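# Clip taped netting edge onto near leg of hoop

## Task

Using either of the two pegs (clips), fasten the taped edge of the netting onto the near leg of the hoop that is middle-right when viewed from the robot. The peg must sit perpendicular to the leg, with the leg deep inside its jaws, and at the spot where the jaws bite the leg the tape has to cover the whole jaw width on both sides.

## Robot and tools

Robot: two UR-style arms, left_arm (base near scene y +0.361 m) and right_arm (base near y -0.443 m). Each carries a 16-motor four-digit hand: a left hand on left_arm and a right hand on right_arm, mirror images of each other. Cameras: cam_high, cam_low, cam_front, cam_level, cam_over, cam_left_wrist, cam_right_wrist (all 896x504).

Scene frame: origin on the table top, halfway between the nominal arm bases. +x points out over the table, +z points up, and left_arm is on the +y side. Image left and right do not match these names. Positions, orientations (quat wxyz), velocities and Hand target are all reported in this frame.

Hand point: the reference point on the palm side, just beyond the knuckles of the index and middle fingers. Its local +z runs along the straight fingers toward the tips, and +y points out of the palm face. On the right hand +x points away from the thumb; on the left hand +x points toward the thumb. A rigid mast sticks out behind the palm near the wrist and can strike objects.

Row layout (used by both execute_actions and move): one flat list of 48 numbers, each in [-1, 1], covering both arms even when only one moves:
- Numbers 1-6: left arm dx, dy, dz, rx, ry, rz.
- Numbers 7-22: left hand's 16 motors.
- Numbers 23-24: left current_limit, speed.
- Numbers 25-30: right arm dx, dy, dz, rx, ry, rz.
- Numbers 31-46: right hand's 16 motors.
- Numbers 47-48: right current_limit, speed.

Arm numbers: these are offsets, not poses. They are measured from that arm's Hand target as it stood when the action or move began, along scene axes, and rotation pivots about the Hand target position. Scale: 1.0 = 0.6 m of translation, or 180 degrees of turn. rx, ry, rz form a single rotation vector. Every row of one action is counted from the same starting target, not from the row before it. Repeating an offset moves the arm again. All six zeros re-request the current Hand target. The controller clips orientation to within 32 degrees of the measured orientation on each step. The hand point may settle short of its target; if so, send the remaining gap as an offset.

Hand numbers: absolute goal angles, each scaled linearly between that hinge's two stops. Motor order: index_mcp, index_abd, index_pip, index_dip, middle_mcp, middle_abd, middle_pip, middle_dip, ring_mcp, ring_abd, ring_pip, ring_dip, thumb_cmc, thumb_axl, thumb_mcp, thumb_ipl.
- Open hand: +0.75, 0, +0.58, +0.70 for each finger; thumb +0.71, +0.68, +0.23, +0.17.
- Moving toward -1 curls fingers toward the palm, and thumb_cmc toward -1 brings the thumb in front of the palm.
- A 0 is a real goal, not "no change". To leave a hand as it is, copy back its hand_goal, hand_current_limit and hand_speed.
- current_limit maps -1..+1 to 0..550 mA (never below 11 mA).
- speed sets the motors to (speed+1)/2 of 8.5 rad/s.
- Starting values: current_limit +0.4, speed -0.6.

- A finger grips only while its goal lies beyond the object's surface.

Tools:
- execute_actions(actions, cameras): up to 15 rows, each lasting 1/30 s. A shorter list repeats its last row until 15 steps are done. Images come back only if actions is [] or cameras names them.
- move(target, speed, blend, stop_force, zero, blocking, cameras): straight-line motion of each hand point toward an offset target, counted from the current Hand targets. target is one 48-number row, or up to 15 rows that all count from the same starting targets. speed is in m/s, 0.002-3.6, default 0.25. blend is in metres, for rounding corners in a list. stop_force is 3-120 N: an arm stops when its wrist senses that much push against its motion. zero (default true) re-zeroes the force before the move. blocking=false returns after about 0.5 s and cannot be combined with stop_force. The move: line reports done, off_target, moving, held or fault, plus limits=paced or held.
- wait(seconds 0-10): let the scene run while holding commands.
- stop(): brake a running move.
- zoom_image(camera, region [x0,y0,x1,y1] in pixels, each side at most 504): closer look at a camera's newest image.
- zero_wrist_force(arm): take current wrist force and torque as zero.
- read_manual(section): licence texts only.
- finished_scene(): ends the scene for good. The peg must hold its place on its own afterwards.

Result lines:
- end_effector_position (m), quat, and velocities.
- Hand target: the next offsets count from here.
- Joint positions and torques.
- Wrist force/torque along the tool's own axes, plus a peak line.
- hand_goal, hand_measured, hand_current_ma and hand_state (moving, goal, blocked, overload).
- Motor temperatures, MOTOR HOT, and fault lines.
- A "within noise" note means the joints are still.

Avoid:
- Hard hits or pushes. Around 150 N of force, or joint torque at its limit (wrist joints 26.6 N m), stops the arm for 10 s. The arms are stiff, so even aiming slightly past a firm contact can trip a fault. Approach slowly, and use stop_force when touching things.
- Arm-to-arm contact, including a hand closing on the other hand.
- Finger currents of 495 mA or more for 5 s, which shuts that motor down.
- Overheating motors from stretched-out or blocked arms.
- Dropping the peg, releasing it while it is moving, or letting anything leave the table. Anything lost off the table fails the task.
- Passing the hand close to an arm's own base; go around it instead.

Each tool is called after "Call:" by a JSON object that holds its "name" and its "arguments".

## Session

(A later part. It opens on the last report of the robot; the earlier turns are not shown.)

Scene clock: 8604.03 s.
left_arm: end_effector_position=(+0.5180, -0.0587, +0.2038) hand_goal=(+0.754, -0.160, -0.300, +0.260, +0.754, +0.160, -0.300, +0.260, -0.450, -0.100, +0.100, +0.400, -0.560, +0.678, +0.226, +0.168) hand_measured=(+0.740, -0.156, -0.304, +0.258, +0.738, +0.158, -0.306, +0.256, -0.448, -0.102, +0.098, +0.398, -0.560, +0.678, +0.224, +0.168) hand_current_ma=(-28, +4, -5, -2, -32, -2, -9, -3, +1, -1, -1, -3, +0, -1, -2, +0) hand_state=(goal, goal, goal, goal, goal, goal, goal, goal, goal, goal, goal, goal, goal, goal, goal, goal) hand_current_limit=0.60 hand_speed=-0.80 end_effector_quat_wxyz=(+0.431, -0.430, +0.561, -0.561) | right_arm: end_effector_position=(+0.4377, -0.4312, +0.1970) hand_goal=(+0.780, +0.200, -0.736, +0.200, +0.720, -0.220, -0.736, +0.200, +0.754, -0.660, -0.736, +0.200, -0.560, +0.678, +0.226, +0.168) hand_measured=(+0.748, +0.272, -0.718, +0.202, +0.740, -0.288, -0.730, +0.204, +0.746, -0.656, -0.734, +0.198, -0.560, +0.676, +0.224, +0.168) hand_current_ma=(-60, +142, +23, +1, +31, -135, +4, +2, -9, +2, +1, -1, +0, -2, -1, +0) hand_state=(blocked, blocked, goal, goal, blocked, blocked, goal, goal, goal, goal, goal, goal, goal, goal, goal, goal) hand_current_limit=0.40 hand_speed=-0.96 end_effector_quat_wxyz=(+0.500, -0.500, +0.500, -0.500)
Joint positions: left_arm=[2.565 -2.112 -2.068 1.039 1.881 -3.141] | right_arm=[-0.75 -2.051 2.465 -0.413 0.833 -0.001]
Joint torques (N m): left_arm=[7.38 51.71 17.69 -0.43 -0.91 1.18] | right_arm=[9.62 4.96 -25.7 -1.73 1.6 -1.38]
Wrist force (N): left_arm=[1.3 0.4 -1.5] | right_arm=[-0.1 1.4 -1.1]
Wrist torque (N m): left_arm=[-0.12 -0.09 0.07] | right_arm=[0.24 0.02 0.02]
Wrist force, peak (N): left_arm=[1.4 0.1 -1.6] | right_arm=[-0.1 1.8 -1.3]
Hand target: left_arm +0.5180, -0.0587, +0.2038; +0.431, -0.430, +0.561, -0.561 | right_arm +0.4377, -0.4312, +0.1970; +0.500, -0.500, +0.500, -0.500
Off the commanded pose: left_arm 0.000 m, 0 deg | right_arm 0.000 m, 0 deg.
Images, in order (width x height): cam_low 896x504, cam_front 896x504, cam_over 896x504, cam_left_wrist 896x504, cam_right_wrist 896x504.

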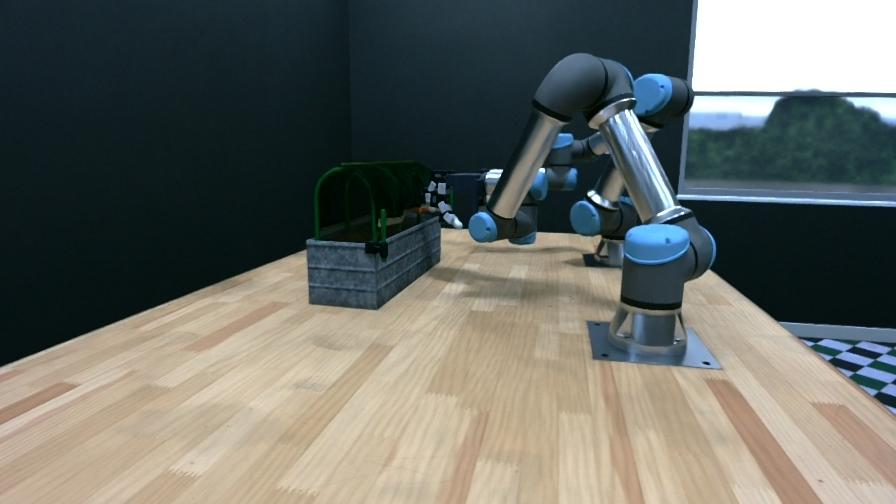

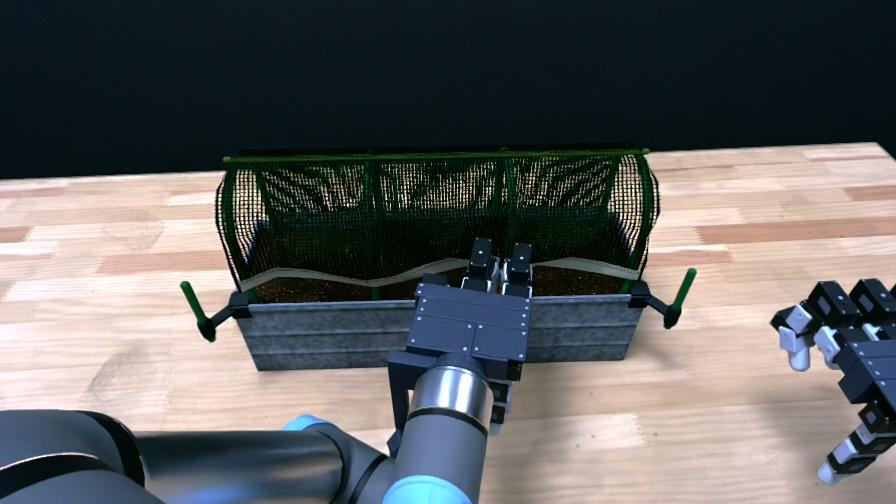

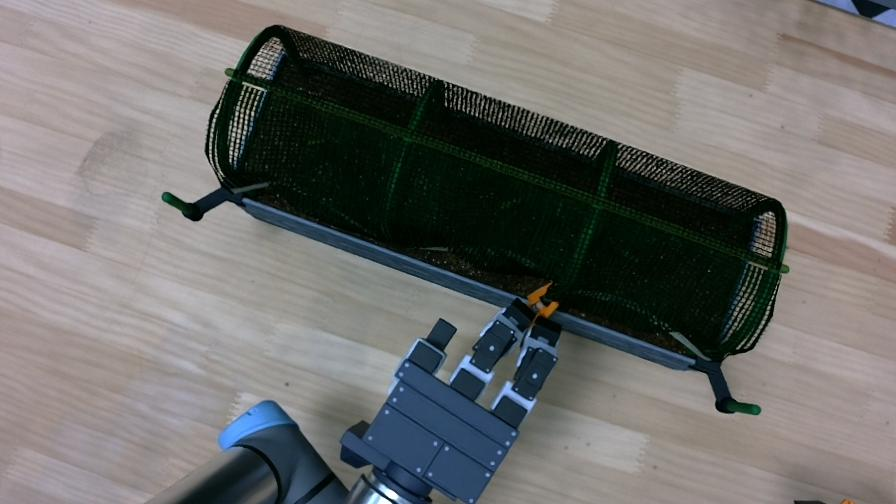

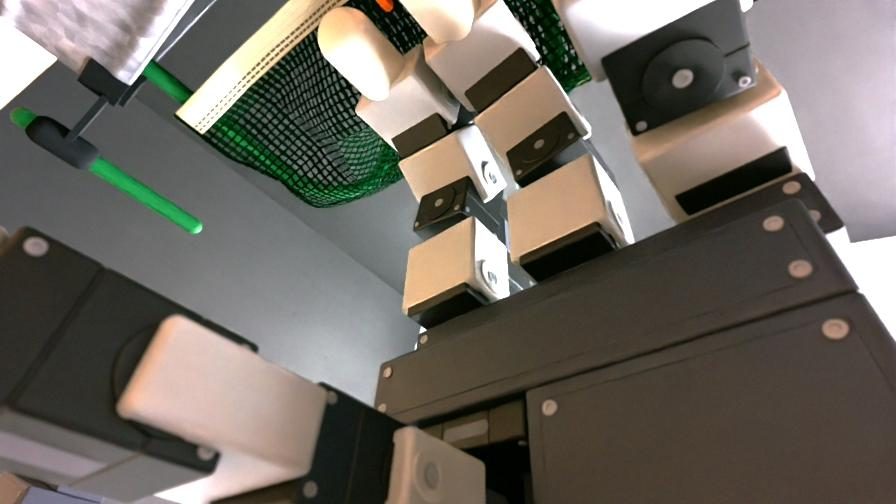

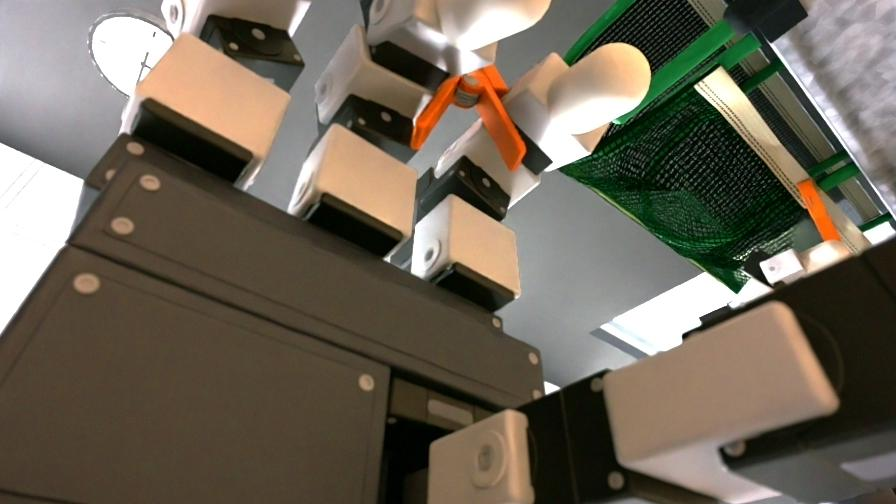

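Call:
{"name": "move", "arguments": {"target": [0,0,0,0,0,0, 0.754,0.12,-0.30,0.26, 0.754,-0.12,-0.30,0.26, -0.45,-0.1,0.1,0.4, -0.56,0.678,0.226,0.168, 0.6,-0.93, 0,0,0,0,0,0, 0.78,0.20,-0.737,0.2, 0.72,-0.22,-0.737,0.2, 0.754,-0.66,-0.737,0.2, -0.56,0.678,0.226,0.168, 0.4,-0.96], "cameras": ["cam_low","cam_over","cam_right_wrist"]}}

Call:
{"name": "zoom_image", "arguments": {"camera": "cam_over", "region": [490, 265, 580, 365]}}

Call:
{"name": "zoom_image", "arguments": {"camera": "cam_low", "region": [405, 190, 445, 225]}}

Call:
{"name": "zoom_image", "arguments": {"camera": "cam_right_wrist", "region": [730, 150, 896, 280]}}

Scene clock: 8678.60 s.
left_arm: end_effector_position=(+0.5180, -0.0587, +0.2038) hand_goal=(+0.754, +0.120, -0.300, +0.260, +0.754, -0.120, -0.300, +0.260, -0.450, -0.100, +0.100, +0.400, -0.560, +0.678, +0.226, +0.168) hand_measured=(+0.740, +0.116, -0.304, +0.258, +0.738, -0.116, -0.308, +0.256, -0.448, -0.102, +0.098, +0.398, -0.560, +0.678, +0.224, +0.168) hand_current_ma=(-28, -3, -5, -2, -32, +5, -11, -3, +1, -1, -1, -3, +0, -1, -2, +0) hand_state=(goal, goal, goal, goal, goal, goal, goal, goal, goal, goal, goal, goal, goal, goal, goal, goal) hand_current_limit=0.60 hand_speed=-0.93 end_effector_quat_wxyz=(+0.431, -0.430, +0.561, -0.561) | right_arm: end_effector_position=(+0.4377, -0.4312, +0.1970) hand_goal=(+0.780, +0.200, -0.736, +0.200, +0.720, -0.220, -0.736, +0.200, +0.754, -0.660, -0.736, +0.200, -0.560, +0.678, +0.226, +0.168) hand_measured=(+0.748, +0.272, -0.718, +0.202, +0.740, -0.288, -0.730, +0.204, +0.746, -0.656, -0.734, +0.198, -0.560, +0.676, +0.224, +0.168) hand_current_ma=(-60, +142, +23, +1, +31, -135, +4, +2, -9, +2, +1, -1, +0, -2, -1, +0) hand_state=(blocked, blocked, goal, goal, blocked, blocked, goal, goal, goal, goal, goal, goal, goal, goal, goal, goal) hand_current_limit=0.40 hand_speed=-0.96 end_effector_quat_wxyz=(+0.500, -0.500, +0.500, -0.500)
Joint positions: left_arm=[2.565 -2.112 -2.068 1.039 1.881 -3.141] | right_arm=[-0.75 -2.051 2.465 -0.413 0.833 -0.001]
Joint torques (N m): left_arm=[5.89 51.69 18.39 -0.27 -0.81 2.31] | right_arm=[10.62 7.62 -25.34 -2.01 1.74 -1.19]
Wrist force (N): left_arm=[1.2 0.5 -1.6] | right_arm=[0.1 1.2 -1.3]
Wrist torque (N m): left_arm=[-0.17 -0.11 0.08] | right_arm=[0.23 0.01 0.02]
Wrist force, peak (N): left_arm=[1.6 0.7 -1.6] | right_arm=[0.2 1.6 -1.4]
Hand target: left_arm +0.5180, -0.0587, +0.2038; +0.431, -0.430, +0.561, -0.561 | right_arm +0.4377, -0.4312, +0.1970; +0.500, -0.500, +0.500, -0.500
Off the commanded pose: left_arm 0.000 m, 0 deg | right_arm 0.000 m, 0 deg.
move: done
Images, in order (width x height): cam_low 896x504, cam_over 896x504, cam_right_wrist 896x504.

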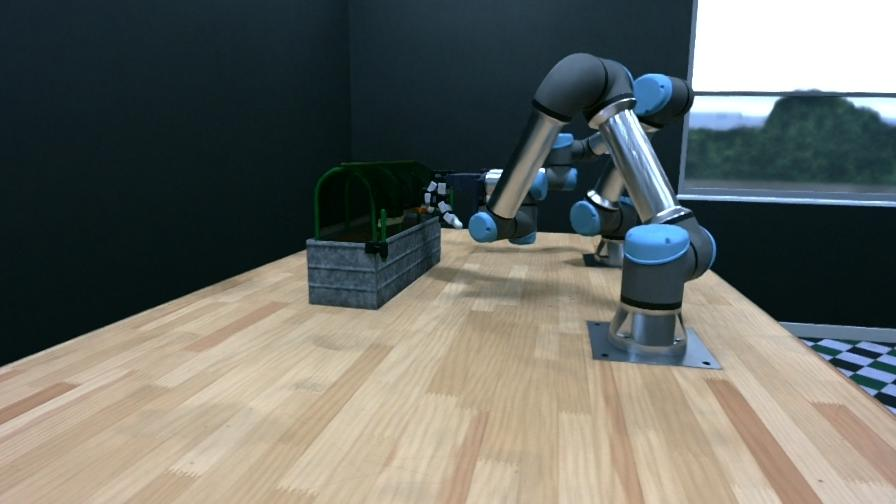

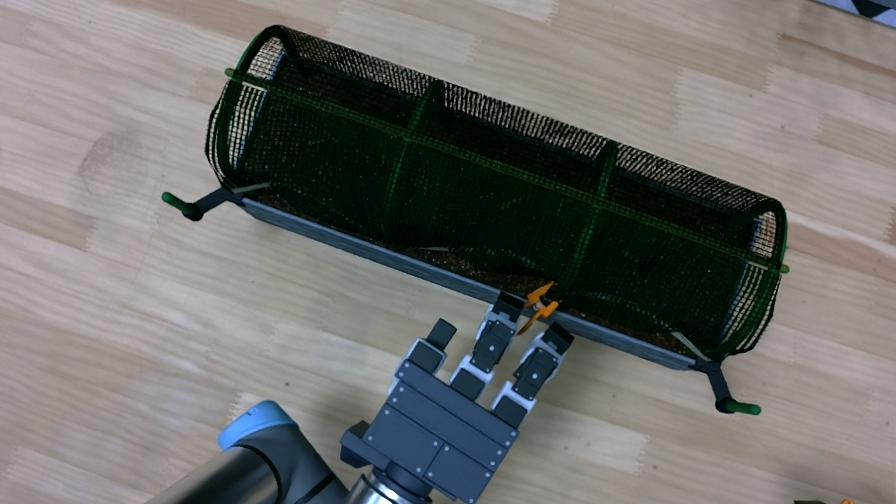

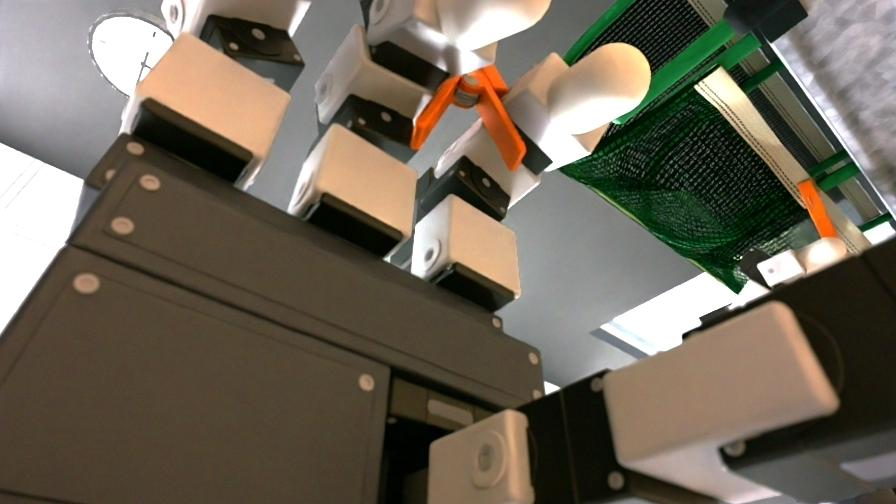

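Scaled by 5.040.

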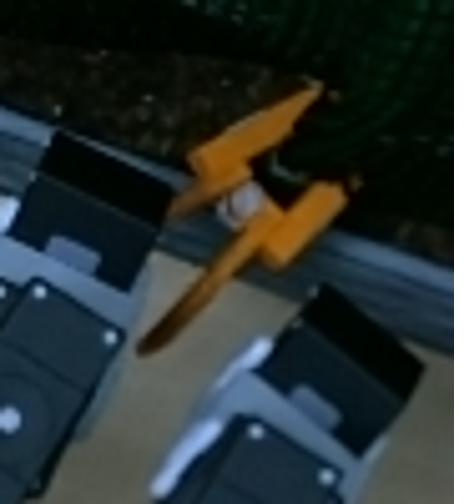

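Scaled by 12.600.

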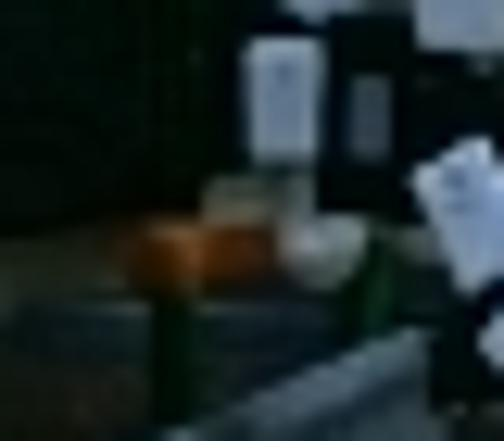

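Scaled by 3.036.

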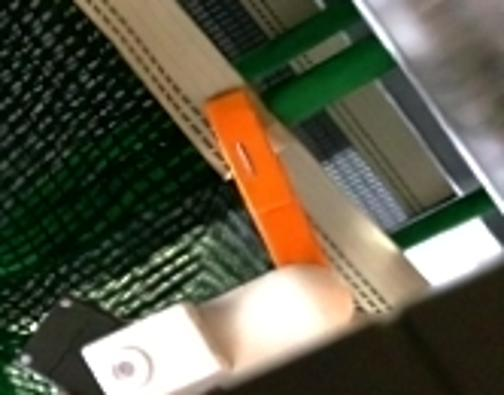

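Call:
{"name": "move", "arguments": {"target": [[0,0,0.06,0,0,0, 0.754,0.12,-0.30,0.26, 0.754,-0.12,-0.30,0.26, -0.45,-0.1,0.1,0.4, -0.56,0.678,0.226,0.168, 0.6,-0.93, 0,0,0,0,0,0, 0.78,0.20,-0.737,0.2, 0.72,-0.22,-0.737,0.2, 0.754,-0.66,-0.737,0.2, -0.56,0.678,0.226,0.168, 0.4,-0.96],[-0.0967,0.0235,0.06,0,0,0, 0.754,0.12,-0.30,0.26, 0.754,-0.12,-0.30,0.26, -0.45,-0.1,0.1,0.4, -0.56,0.678,0.226,0.168, 0.6,-0.93, 0,0,0,0,0,0, 0.78,0.20,-0.737,0.2, 0.72,-0.22,-0.737,0.2, 0.754,-0.66,-0.737,0.2, -0.56,0.678,0.226,0.168, 0.4,-0.96]], "speed": [0.04,0.1], "blend": [0.005,0]}}

Call:
{"name": "move", "arguments": {"target": [0,0,-0.11,0,0,0, 0.765,-0.05,0.58,0.70, 0.765,0.05,0.58,0.70, -0.45,-0.1,0.1,0.4, -0.56,0.678,0.226,0.168, 0.6,-0.8, 0,0,0,0,0,0, 0.78,0.20,-0.737,0.2, 0.72,-0.22,-0.737,0.2, 0.754,-0.66,-0.737,0.2, -0.56,0.678,0.226,0.168, 0.4,-0.96], "speed": 0.05, "cameras": ["cam_low","cam_over","cam_right_wrist"]}}

Call:
{"name": "zoom_image", "arguments": {"camera": "cam_over", "region": [490, 265, 580, 365]}}

Call:
{"name": "zoom_image", "arguments": {"camera": "cam_low", "region": [395, 185, 455, 230]}}

Call:
{"name": "zoom_image", "arguments": {"camera": "cam_right_wrist", "region": [730, 150, 896, 280]}}

Scene clock: 8735.60 s.
left_arm: end_effector_position=(+0.4600, -0.0447, +0.2399) hand_goal=(+0.754, +0.120, -0.300, +0.260, +0.754, -0.120, -0.300, +0.260, -0.450, -0.100, +0.100, +0.400, -0.560, +0.678, +0.226, +0.168) hand_measured=(+0.740, +0.116, -0.304, +0.258, +0.738, -0.118, -0.304, +0.258, -0.448, -0.102, +0.098, +0.398, -0.560, +0.678, +0.224, +0.168) hand_current_ma=(-28, -3, -5, -2, -32, +2, -6, -3, +1, -1, -1, -3, +0, -1, -2, +0) hand_state=(goal, goal, goal, goal, goal, goal, goal, goal, goal, goal, goal, goal, goal, goal, goal, goal) hand_current_limit=0.60 hand_speed=-0.93 end_effector_quat_wxyz=(+0.430, -0.430, +0.561, -0.561) | right_arm: end_effector_position=(+0.4377, -0.4312, +0.1970) hand_goal=(+0.780, +0.200, -0.736, +0.200, +0.720, -0.220, -0.736, +0.200, +0.754, -0.660, -0.736, +0.200, -0.560, +0.678, +0.226, +0.168) hand_measured=(+0.748, +0.272, -0.718, +0.202, +0.740, -0.288, -0.730, +0.204, +0.746, -0.656, -0.734, +0.198, -0.560, +0.676, +0.224, +0.168) hand_current_ma=(-60, +142, +23, +1, +31, -135, +4, +2, -9, +2, +1, -1, +0, -2, -1, +0) hand_state=(blocked, blocked, goal, goal, blocked, blocked, goal, goal, goal, goal, goal, goal, goal, goal, goal, goal) hand_current_limit=0.40 hand_speed=-0.96 end_effector_quat_wxyz=(+0.500, -0.500, +0.500, -0.500)
Joint positions: left_arm=[2.512 -1.956 -2.192 1.007 1.934 -3.141] | right_arm=[-0.75 -2.051 2.465 -0.413 0.833 -0.001]
Joint torques (N m): left_arm=[11.22 18.07 12.31 -0.29 -1.08 1.65] | right_arm=[9.7 5.72 -24.58 -1.59 1.53 -1.39]
Wrist force (N): left_arm=[1.0 0.5 -0.7] | right_arm=[-0.3 1.2 -1.3]
Wrist torque (N m): left_arm=[-0.20 -0.09 0.05] | right_arm=[0.24 0.05 0.00]
Wrist force, peak (N): left_arm=[1.1 1.2 -1.5] | right_arm=[-0.3 1.9 -1.0]
Hand target: left_arm +0.4600, -0.0446, +0.2398; +0.431, -0.430, +0.561, -0.561 | right_arm +0.4377, -0.4312, +0.1970; +0.500, -0.500, +0.500, -0.500
Off the commanded pose: left_arm 0.000 m, 0 deg | right_arm 0.000 m, 0 deg.
move: done

Scene clock: 8737.27 s.
left_arm: end_effector_position=(+0.4600, -0.0446, +0.1736) hand_goal=(+0.766, -0.050, +0.580, +0.700, +0.766, +0.050, +0.580, +0.700, -0.450, -0.100, +0.100, +0.400, -0.560, +0.678, +0.226, +0.168) hand_measured=(+0.748, -0.046, +0.574, +0.696, +0.744, +0.048, +0.572, +0.696, -0.448, -0.102, +0.098, +0.398, -0.560, +0.678, +0.224, +0.168) hand_current_ma=(-38, +3, -10, -3, -48, -2, -11, -4, +1, -1, -1, -3, +0, -1, -2, +0) hand_state=(goal, goal, goal, goal, blocked, goal, goal, goal, goal, goal, goal, goal, goal, goal, goal, goal) hand_current_limit=0.60 hand_speed=-0.80 end_effector_quat_wxyz=(+0.430, -0.430, +0.561, -0.561) | right_arm: end_effector_position=(+0.4377, -0.4312, +0.1970) hand_goal=(+0.780, +0.200, -0.736, +0.200, +0.720, -0.220, -0.736, +0.200, +0.754, -0.660, -0.736, +0.200, -0.560, +0.678, +0.226, +0.168) hand_measured=(+0.748, +0.272, -0.718, +0.202, +0.740, -0.288, -0.730, +0.204, +0.746, -0.656, -0.734, +0.198, -0.560, +0.676, +0.224, +0.168) hand_current_ma=(-60, +142, +23, +1, +31, -135, +4, +2, -9, +2, +1, -1, +0, -2, -1, +0) hand_state=(blocked, blocked, goal, goal, blocked, blocked, goal, goal, goal, goal, goal, goal, goal, goal, goal, goal) hand_current_limit=0.40 hand_speed=-0.96 end_effector_quat_wxyz=(+0.500, -0.500, +0.500, -0.500)
Joint positions: left_arm=[2.512 -2.127 -2.207 1.193 1.934 -3.141] | right_arm=[-0.75 -2.051 2.465 -0.413 0.833 -0.001]
Joint torques (N m): left_arm=[10.68 49.53 17.13 -0.37 0.94 -1.8] | right_arm=[9.72 5.54 -26.34 -1.6 1.89 -1.4]
Wrist force (N): left_arm=[1.1 0.7 -0.8] | right_arm=[-0.1 1.1 -1.0]
Wrist torque (N m): left_arm=[-0.16 -0.12 0.07] | right_arm=[0.19 0.03 0.01]
Wrist force, peak (N): left_arm=[1.1 1.0 -0.6] | right_arm=[-0.1 1.5 -1.3]
Hand target: left_arm +0.4600, -0.0446, +0.1738; +0.431, -0.430, +0.561, -0.561 | right_arm +0.4377, -0.4312, +0.1970; +0.500, -0.500, +0.500, -0.500
Off the commanded pose: left_arm 0.000 m, 0 deg | right_arm 0.000 m, 0 deg.
move: done
Images, in order (width x height): cam_low 896x504, cam_over 896x504, cam_right_wrist 896x504.

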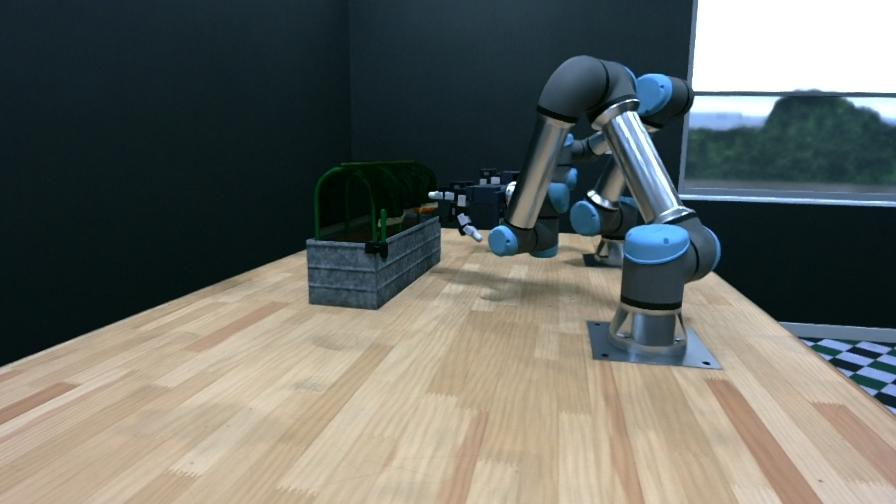

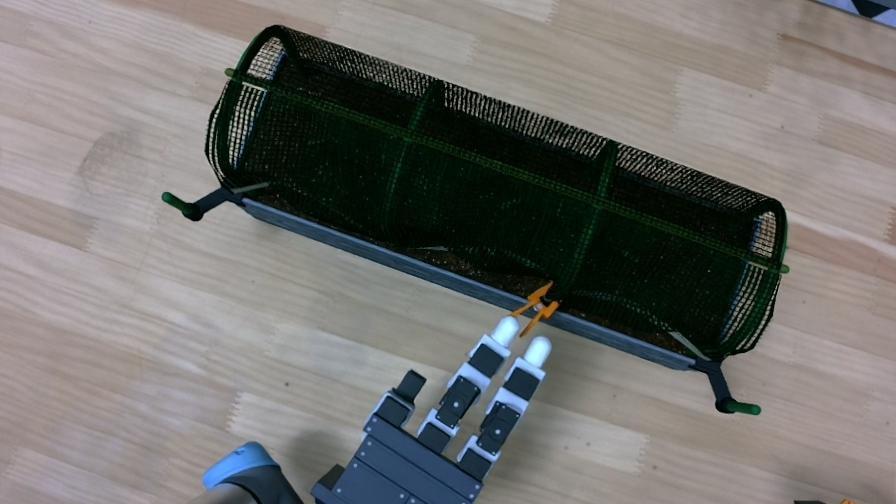

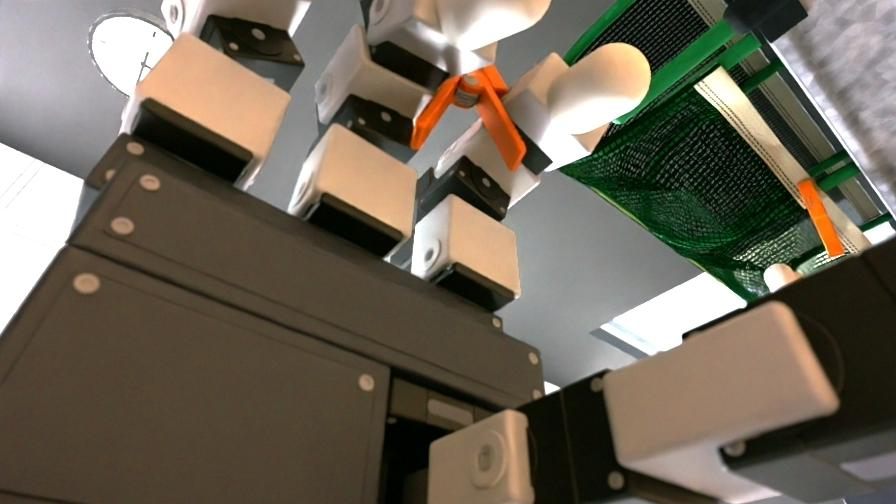

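Scaled by 5.040.

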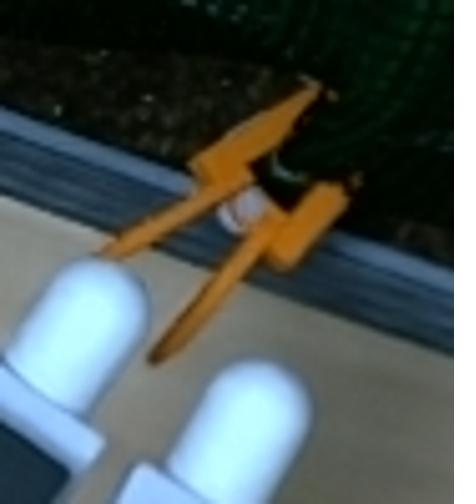

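Scaled by 8.400.

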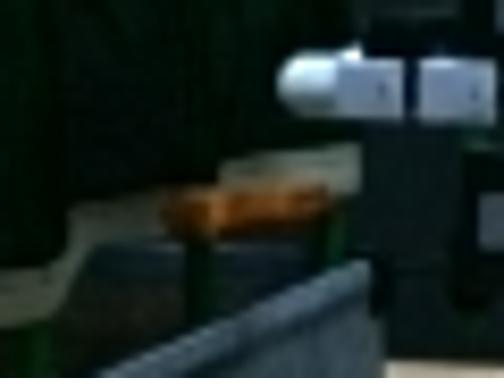

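Scaled by 3.036.

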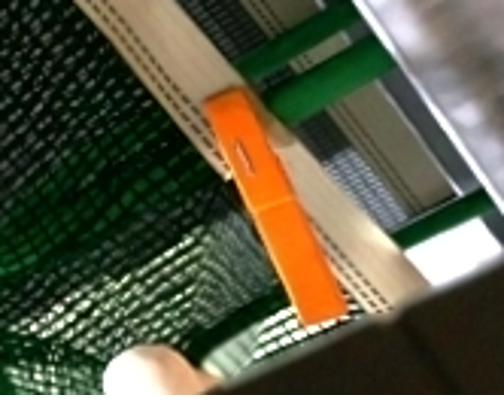

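Call:
{"name": "execute_actions", "arguments": {"actions": [], "cameras": ["cam_low","cam_over","cam_right_wrist","cam_level"]}}

Call:
{"name": "zoom_image", "arguments": {"camera": "cam_right_wrist", "region": [730, 150, 896, 280]}}

Call:
{"name": "zoom_image", "arguments": {"camera": "cam_low", "region": [395, 185, 455, 230]}}

Call:
{"name": "zoom_image", "arguments": {"camera": "cam_over", "region": [490, 265, 580, 365]}}

Scene clock: 8774.97 s.
left_arm: end_effector_position=(+0.4600, -0.0446, +0.1738) hand_goal=(+0.766, -0.050, +0.580, +0.700, +0.766, +0.050, +0.580, +0.700, -0.450, -0.100, +0.100, +0.400, -0.560, +0.678, +0.226, +0.168) hand_measured=(+0.748, -0.046, +0.574, +0.696, +0.744, +0.048, +0.572, +0.696, -0.448, -0.102, +0.098, +0.398, -0.560, +0.678, +0.224, +0.168) hand_current_ma=(-38, +3, -10, -3, -48, -2, -11, -4, +1, -1, -1, -3, +0, -1, -2, +0) hand_state=(goal, goal, goal, goal, blocked, goal, goal, goal, goal, goal, goal, goal, goal, goal, goal, goal) hand_current_limit=0.60 hand_speed=-0.80 end_effector_quat_wxyz=(+0.431, -0.430, +0.561, -0.561) | right_arm: end_effector_position=(+0.4377, -0.4312, +0.1970) hand_goal=(+0.780, +0.200, -0.736, +0.200, +0.720, -0.220, -0.736, +0.200, +0.754, -0.660, -0.736, +0.200, -0.560, +0.678, +0.226, +0.168) hand_measured=(+0.748, +0.272, -0.718, +0.202, +0.740, -0.288, -0.730, +0.204, +0.746, -0.656, -0.734, +0.198, -0.560, +0.676, +0.224, +0.168) hand_current_ma=(-60, +142, +23, +1, +31, -135, +4, +2, -9, +2, +1, -1, +0, -2, -1, +0) hand_state=(blocked, blocked, goal, goal, blocked, blocked, goal, goal, goal, goal, goal, goal, goal, goal, goal, goal) hand_current_limit=0.40 hand_speed=-0.96 end_effector_quat_wxyz=(+0.500, -0.500, +0.500, -0.500)
Joint positions: left_arm=[2.512 -2.127 -2.207 1.193 1.934 -3.141] | right_arm=[-0.75 -2.051 2.465 -0.413 0.833 -0.001]
Joint velocities: within noise
Joint torques (N m): left_arm=[2.35 49.46 17.69 3.6 0.95 2.42] | right_arm=[9.08 6.66 -26.73 -1.51 1.58 -1.28]
Motor temperatures (°C): left_arm=[25 27 28 33 36 34] | right_arm=[26 28 28 35 35 29]
Wrist force (N): left_arm=[1.0 0.7 -0.6] | right_arm=[-0.5 1.1 -1.1]
Wrist torque (N m): left_arm=[-0.19 -0.10 0.07] | right_arm=[0.21 0.08 -0.02]
Wrist force, peak (N): left_arm=[1.1 0.7 -0.9] | right_arm=[0.1 1.4 -1.5]
Hand target: left_arm +0.4600, -0.0446, +0.1738; +0.431, -0.430, +0.561, -0.561 | right_arm +0.4377, -0.4312, +0.1970; +0.500, -0.500, +0.500, -0.500
Off the commanded pose: left_arm 0.000 m, 0 deg | right_arm 0.000 m, 0 deg.
Images, in order (width x height): cam_low 896x504, cam_level 896x504, cam_over 896x504, cam_right_wrist 896x504.

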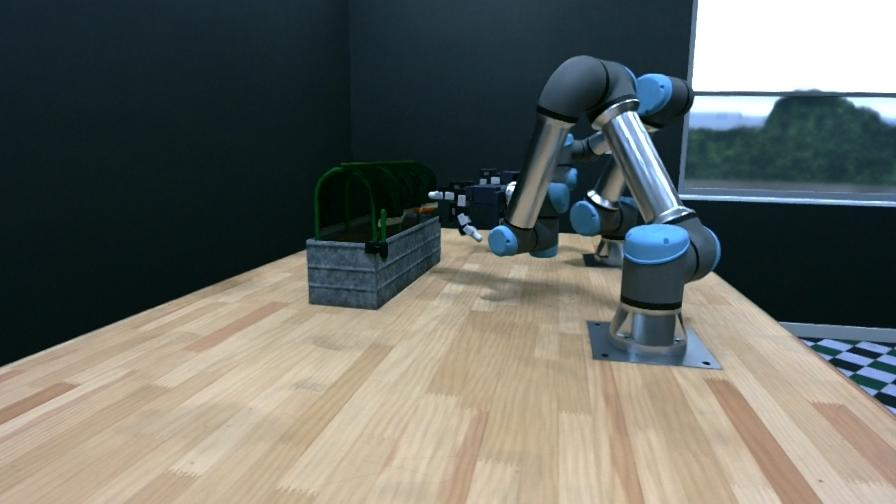

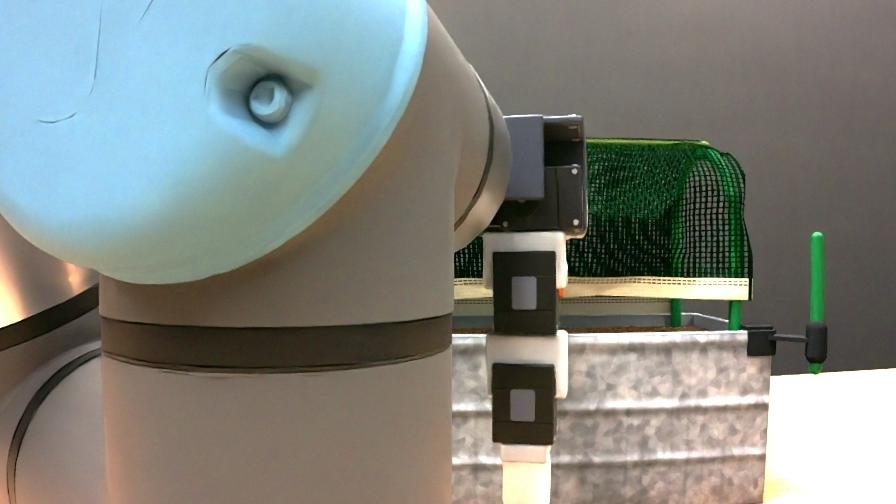

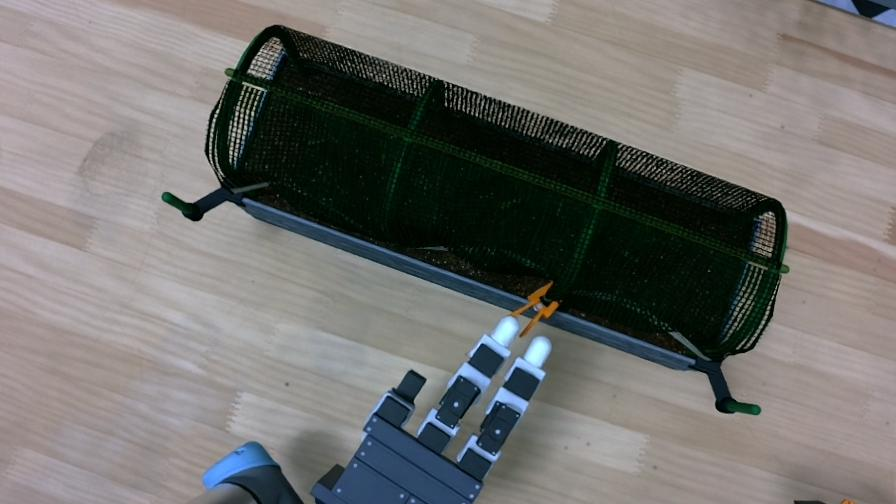

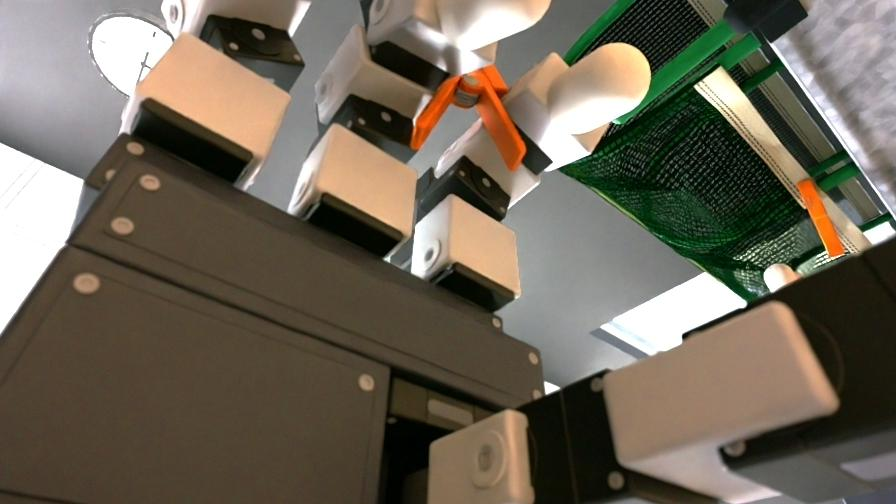

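Scaled by 3.036.

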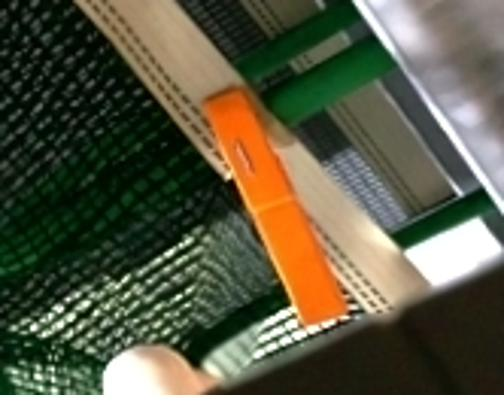

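Scaled by 8.400.

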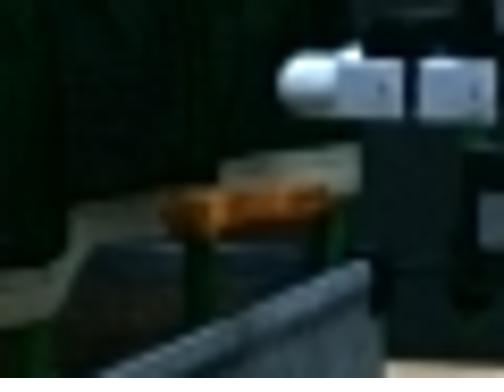

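Scaled by 5.040.

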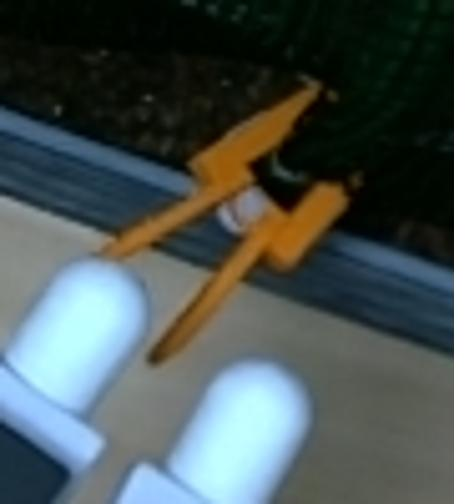

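Call:
{"name": "zoom_image", "arguments": {"camera": "cam_over", "region": [525, 275, 570, 320]}}

Call:
{"name": "zoom_image", "arguments": {"camera": "cam_right_wrist", "region": [780, 150, 880, 250]}}

Scaled by 11.200.

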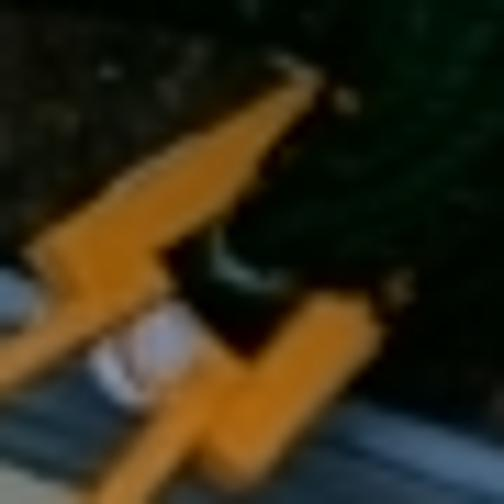

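Scaled by 5.040.

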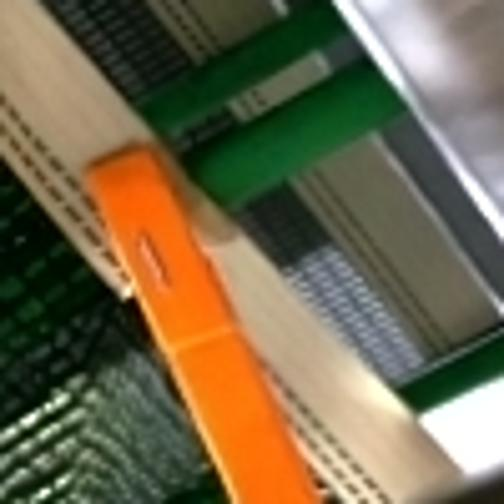

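Call:
{"name": "move", "arguments": {"target": [-0.0183,0.0893,0,0,0,-0.1,0.765,-0.09,0.58,0.70,0.765,0.09,0.58,0.70,-0.45,-0.1,0.1,0.4,-0.56,0.678,0.226,0.168,0.6,-0.8,0,0,0,0,0,0,0.78,0.20,-0.737,0.2,0.72,-0.22,-0.737,0.2,0.754,-0.66,-0.737,0.2,-0.56,0.678,0.226,0.168,0.4,-0.96], "speed": 0.08, "cameras": ["cam_over","cam_low"]}}

Call:
{"name": "zoom_image", "arguments": {"camera": "cam_over", "region": [480, 275, 570, 375]}}

Scene clock: 8976.17 s.
left_arm: end_effector_position=(+0.4490, +0.0090, +0.1738) hand_goal=(+0.766, -0.090, +0.580, +0.700, +0.766, +0.090, +0.580, +0.700, -0.450, -0.100, +0.100, +0.400, -0.560, +0.678, +0.226, +0.168) hand_measured=(+0.748, -0.086, +0.574, +0.696, +0.744, +0.088, +0.572, +0.696, -0.448, -0.102, +0.098, +0.398, -0.560, +0.678, +0.224, +0.168) hand_current_ma=(-38, +3, -10, -3, -48, -2, -11, -4, +1, -1, -1, -3, +0, -1, -2, +0) hand_state=(goal, goal, goal, goal, blocked, goal, goal, goal, goal, goal, goal, goal, goal, goal, goal, goal) hand_current_limit=0.60 hand_speed=-0.80 end_effector_quat_wxyz=(+0.338, -0.337, +0.621, -0.622) | right_arm: end_effector_position=(+0.4377, -0.4312, +0.1970) hand_goal=(+0.780, +0.200, -0.736, +0.200, +0.720, -0.220, -0.736, +0.200, +0.754, -0.660, -0.736, +0.200, -0.560, +0.678, +0.226, +0.168) hand_measured=(+0.748, +0.272, -0.718, +0.202, +0.740, -0.288, -0.730, +0.204, +0.746, -0.656, -0.734, +0.198, -0.560, +0.676, +0.224, +0.168) hand_current_ma=(-60, +142, +23, +1, +31, -135, +4, +2, -9, +2, +1, -1, +0, -2, -1, +0) hand_state=(blocked, blocked, goal, goal, blocked, blocked, goal, goal, goal, goal, goal, goal, goal, goal, goal, goal) hand_current_limit=0.40 hand_speed=-0.96 end_effector_quat_wxyz=(+0.500, -0.500, +0.500, -0.500)
Joint positions: left_arm=[2.862 -2.053 -2.411 1.323 1.27 -3.142] | right_arm=[-0.75 -2.051 2.465 -0.413 0.833 -0.001]
Joint torques (N m): left_arm=[-1.94 18.89 15.7 -0.26 -1.14 -2.38] | right_arm=[8.91 5.73 -24.9 -1.67 1.69 -1.42]
Wrist force (N): left_arm=[1.1 0.8 -1.0] | right_arm=[-0.2 1.5 -1.1]
Wrist torque (N m): left_arm=[-0.16 -0.10 0.07] | right_arm=[0.26 0.03 0.01]
Wrist force, peak (N): left_arm=[1.3 0.8 -0.9] | right_arm=[-0.5 1.6 -1.4]
Hand target: left_arm +0.4490, +0.0090, +0.1738; +0.337, -0.337, +0.621, -0.622 | right_arm +0.4377, -0.4312, +0.1970; +0.500, -0.500, +0.500, -0.500
Off the commanded pose: left_arm 0.000 m, 0 deg | right_arm 0.000 m, 0 deg.
move: done
Images, in order (width x height): cam_low 896x504, cam_over 896x504.

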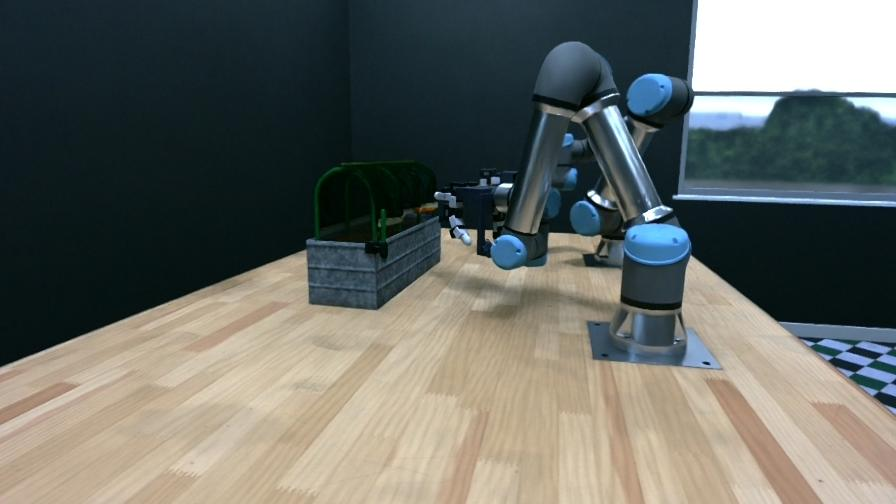

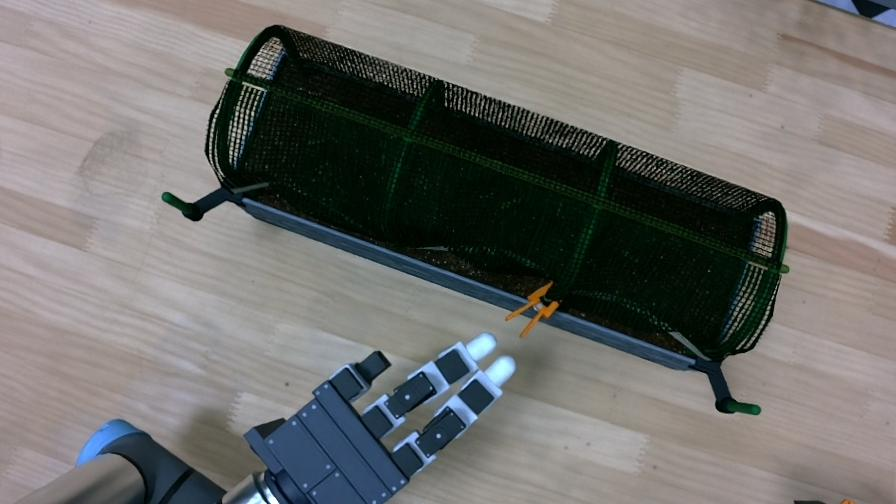

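Scaled by 5.040.

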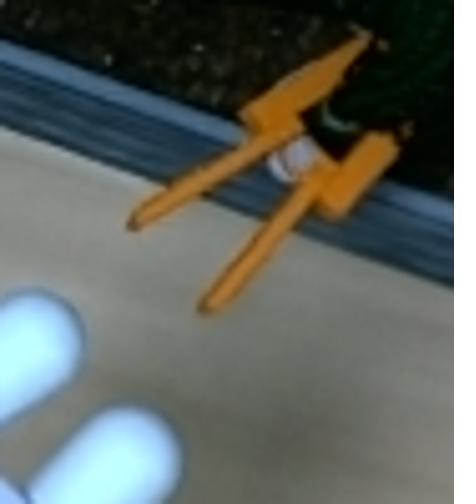

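Call:
{"name": "move", "arguments": {"target": [0.003,0.0048,-0.0897,0,0,0,0.765,-0.10,0.58,0.70,0.765,0.10,0.58,0.70,-0.45,-0.1,0.1,0.4,-0.56,0.678,0.226,0.168,0.6,-0.8,0,0,0,0,0,0,0.78,0.20,-0.737,0.2,0.72,-0.22,-0.737,0.2,0.754,-0.66,-0.737,0.2,-0.56,0.678,0.226,0.168,0.4,-0.96], "speed": 0.05, "cameras": ["cam_over","cam_low","cam_right_wrist"]}}

Call:
{"name": "zoom_image", "arguments": {"camera": "cam_over", "region": [480, 275, 570, 375]}}

Call:
{"name": "zoom_image", "arguments": {"camera": "cam_low", "region": [395, 185, 455, 230]}}

Call:
{"name": "zoom_image", "arguments": {"camera": "cam_right_wrist", "region": [730, 150, 896, 280]}}

Scene clock: 9007.73 s.
left_arm: end_effector_position=(+0.4509, +0.0119, +0.1199) hand_goal=(+0.766, -0.100, +0.580, +0.700, +0.766, +0.100, +0.580, +0.700, -0.450, -0.100, +0.100, +0.400, -0.560, +0.678, +0.226, +0.168) hand_measured=(+0.748, -0.092, +0.574, +0.696, +0.744, +0.094, +0.572, +0.696, -0.448, -0.102, +0.098, +0.398, -0.560, +0.678, +0.224, +0.168) hand_current_ma=(-38, +10, -9, -3, -48, -8, -11, -4, +1, -1, -1, -3, +0, -1, -2, +0) hand_state=(goal, goal, goal, goal, blocked, goal, goal, goal, goal, goal, goal, goal, goal, goal, goal, goal) hand_current_limit=0.60 hand_speed=-0.80 end_effector_quat_wxyz=(+0.337, -0.337, +0.621, -0.622) | right_arm: end_effector_position=(+0.4377, -0.4312, +0.1970) hand_goal=(+0.780, +0.200, -0.736, +0.200, +0.720, -0.220, -0.736, +0.200, +0.754, -0.660, -0.736, +0.200, -0.560, +0.678, +0.226, +0.168) hand_measured=(+0.748, +0.272, -0.718, +0.202, +0.740, -0.288, -0.730, +0.204, +0.746, -0.656, -0.734, +0.198, -0.560, +0.676, +0.224, +0.168) hand_current_ma=(-60, +142, +23, +1, +31, -135, +4, +2, -9, +2, +1, -1, +0, -2, -1, +0) hand_state=(blocked, blocked, goal, goal, blocked, blocked, goal, goal, goal, goal, goal, goal, goal, goal, goal, goal) hand_current_limit=0.40 hand_speed=-0.96 end_effector_quat_wxyz=(+0.500, -0.500, +0.500, -0.500)
Joint positions: left_arm=[2.873 -2.239 -2.398 1.496 1.259 -3.141] | right_arm=[-0.75 -2.051 2.465 -0.413 0.833 -0.001]
Joint torques (N m): left_arm=[2.42 47.37 -1.15 -0.2 0.21 -0.35] | right_arm=[10.54 4.7 -24.66 -1.51 1.61 -1.47]
Wrist force (N): left_arm=[0.8 0.6 -0.8] | right_arm=[-0.4 1.2 -1.2]
Wrist torque (N m): left_arm=[-0.20 -0.02 0.06] | right_arm=[0.23 0.06 -0.01]
Wrist force, peak (N): left_arm=[1.1 0.8 -1.0] | right_arm=[0.0 1.6 -1.5]
Hand target: left_arm +0.4508, +0.0119, +0.1199; +0.337, -0.337, +0.621, -0.622 | right_arm +0.4377, -0.4312, +0.1970; +0.500, -0.500, +0.500, -0.500
Off the commanded pose: left_arm 0.000 m, 0 deg | right_arm 0.000 m, 0 deg.
move: done
Images, in order (width x height): cam_low 896x504, cam_over 896x504, cam_right_wrist 896x504.

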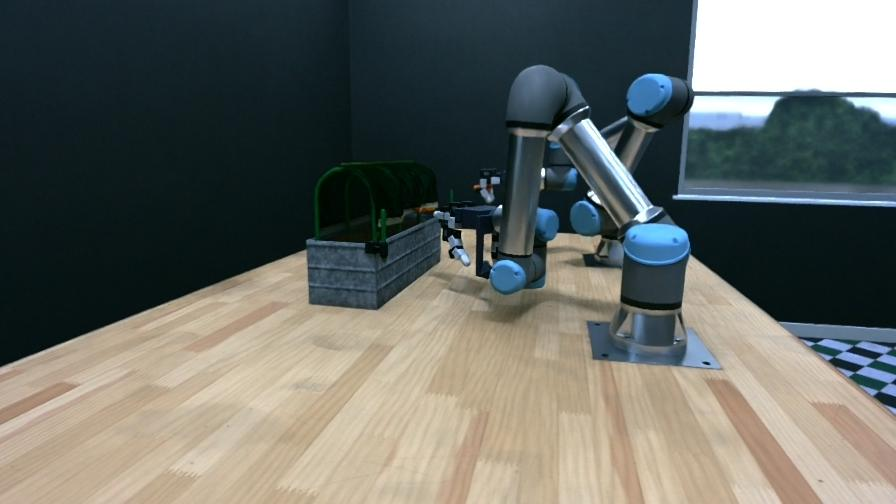

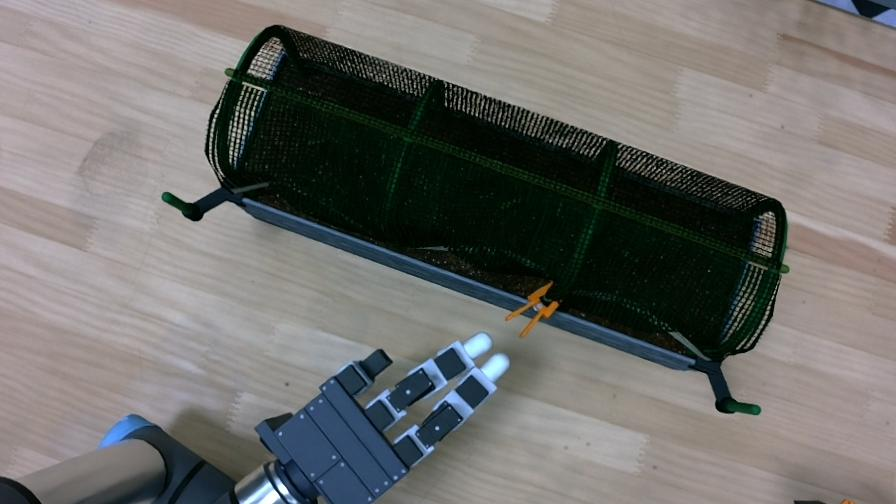

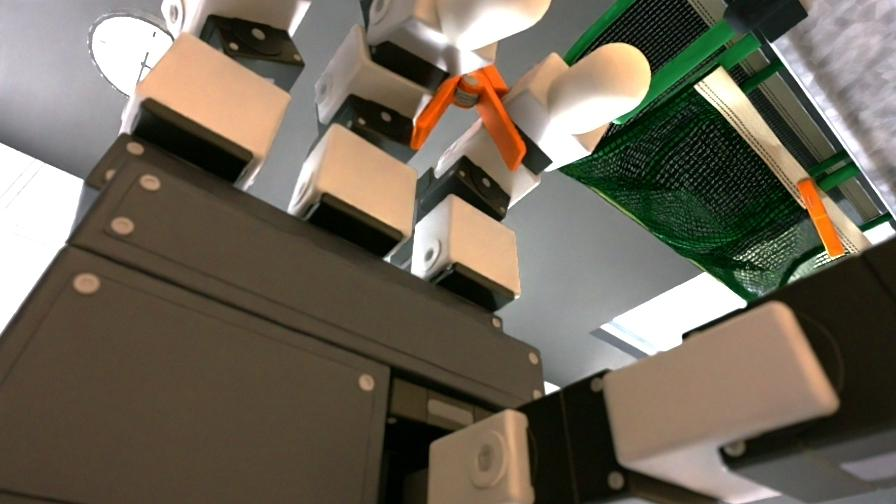

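Scaled by 5.040.

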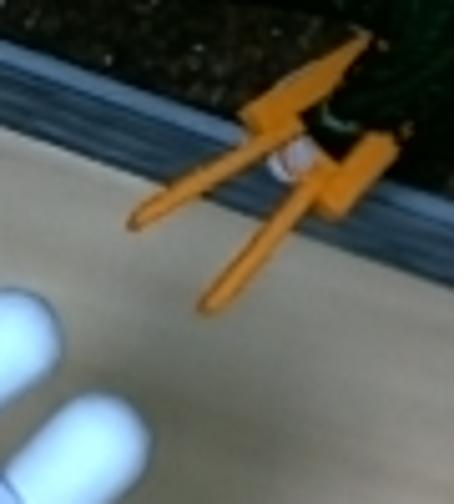

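Scaled by 8.400.

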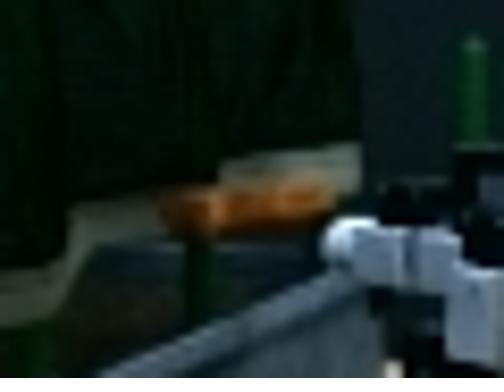

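Scaled by 3.036.

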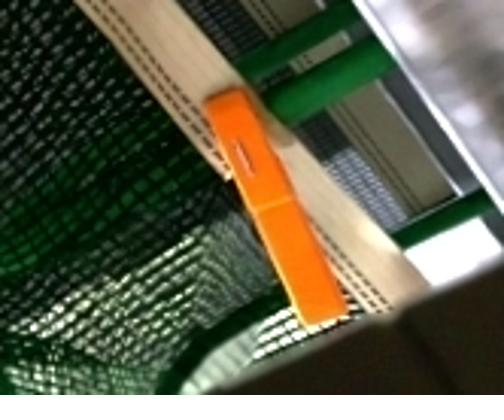

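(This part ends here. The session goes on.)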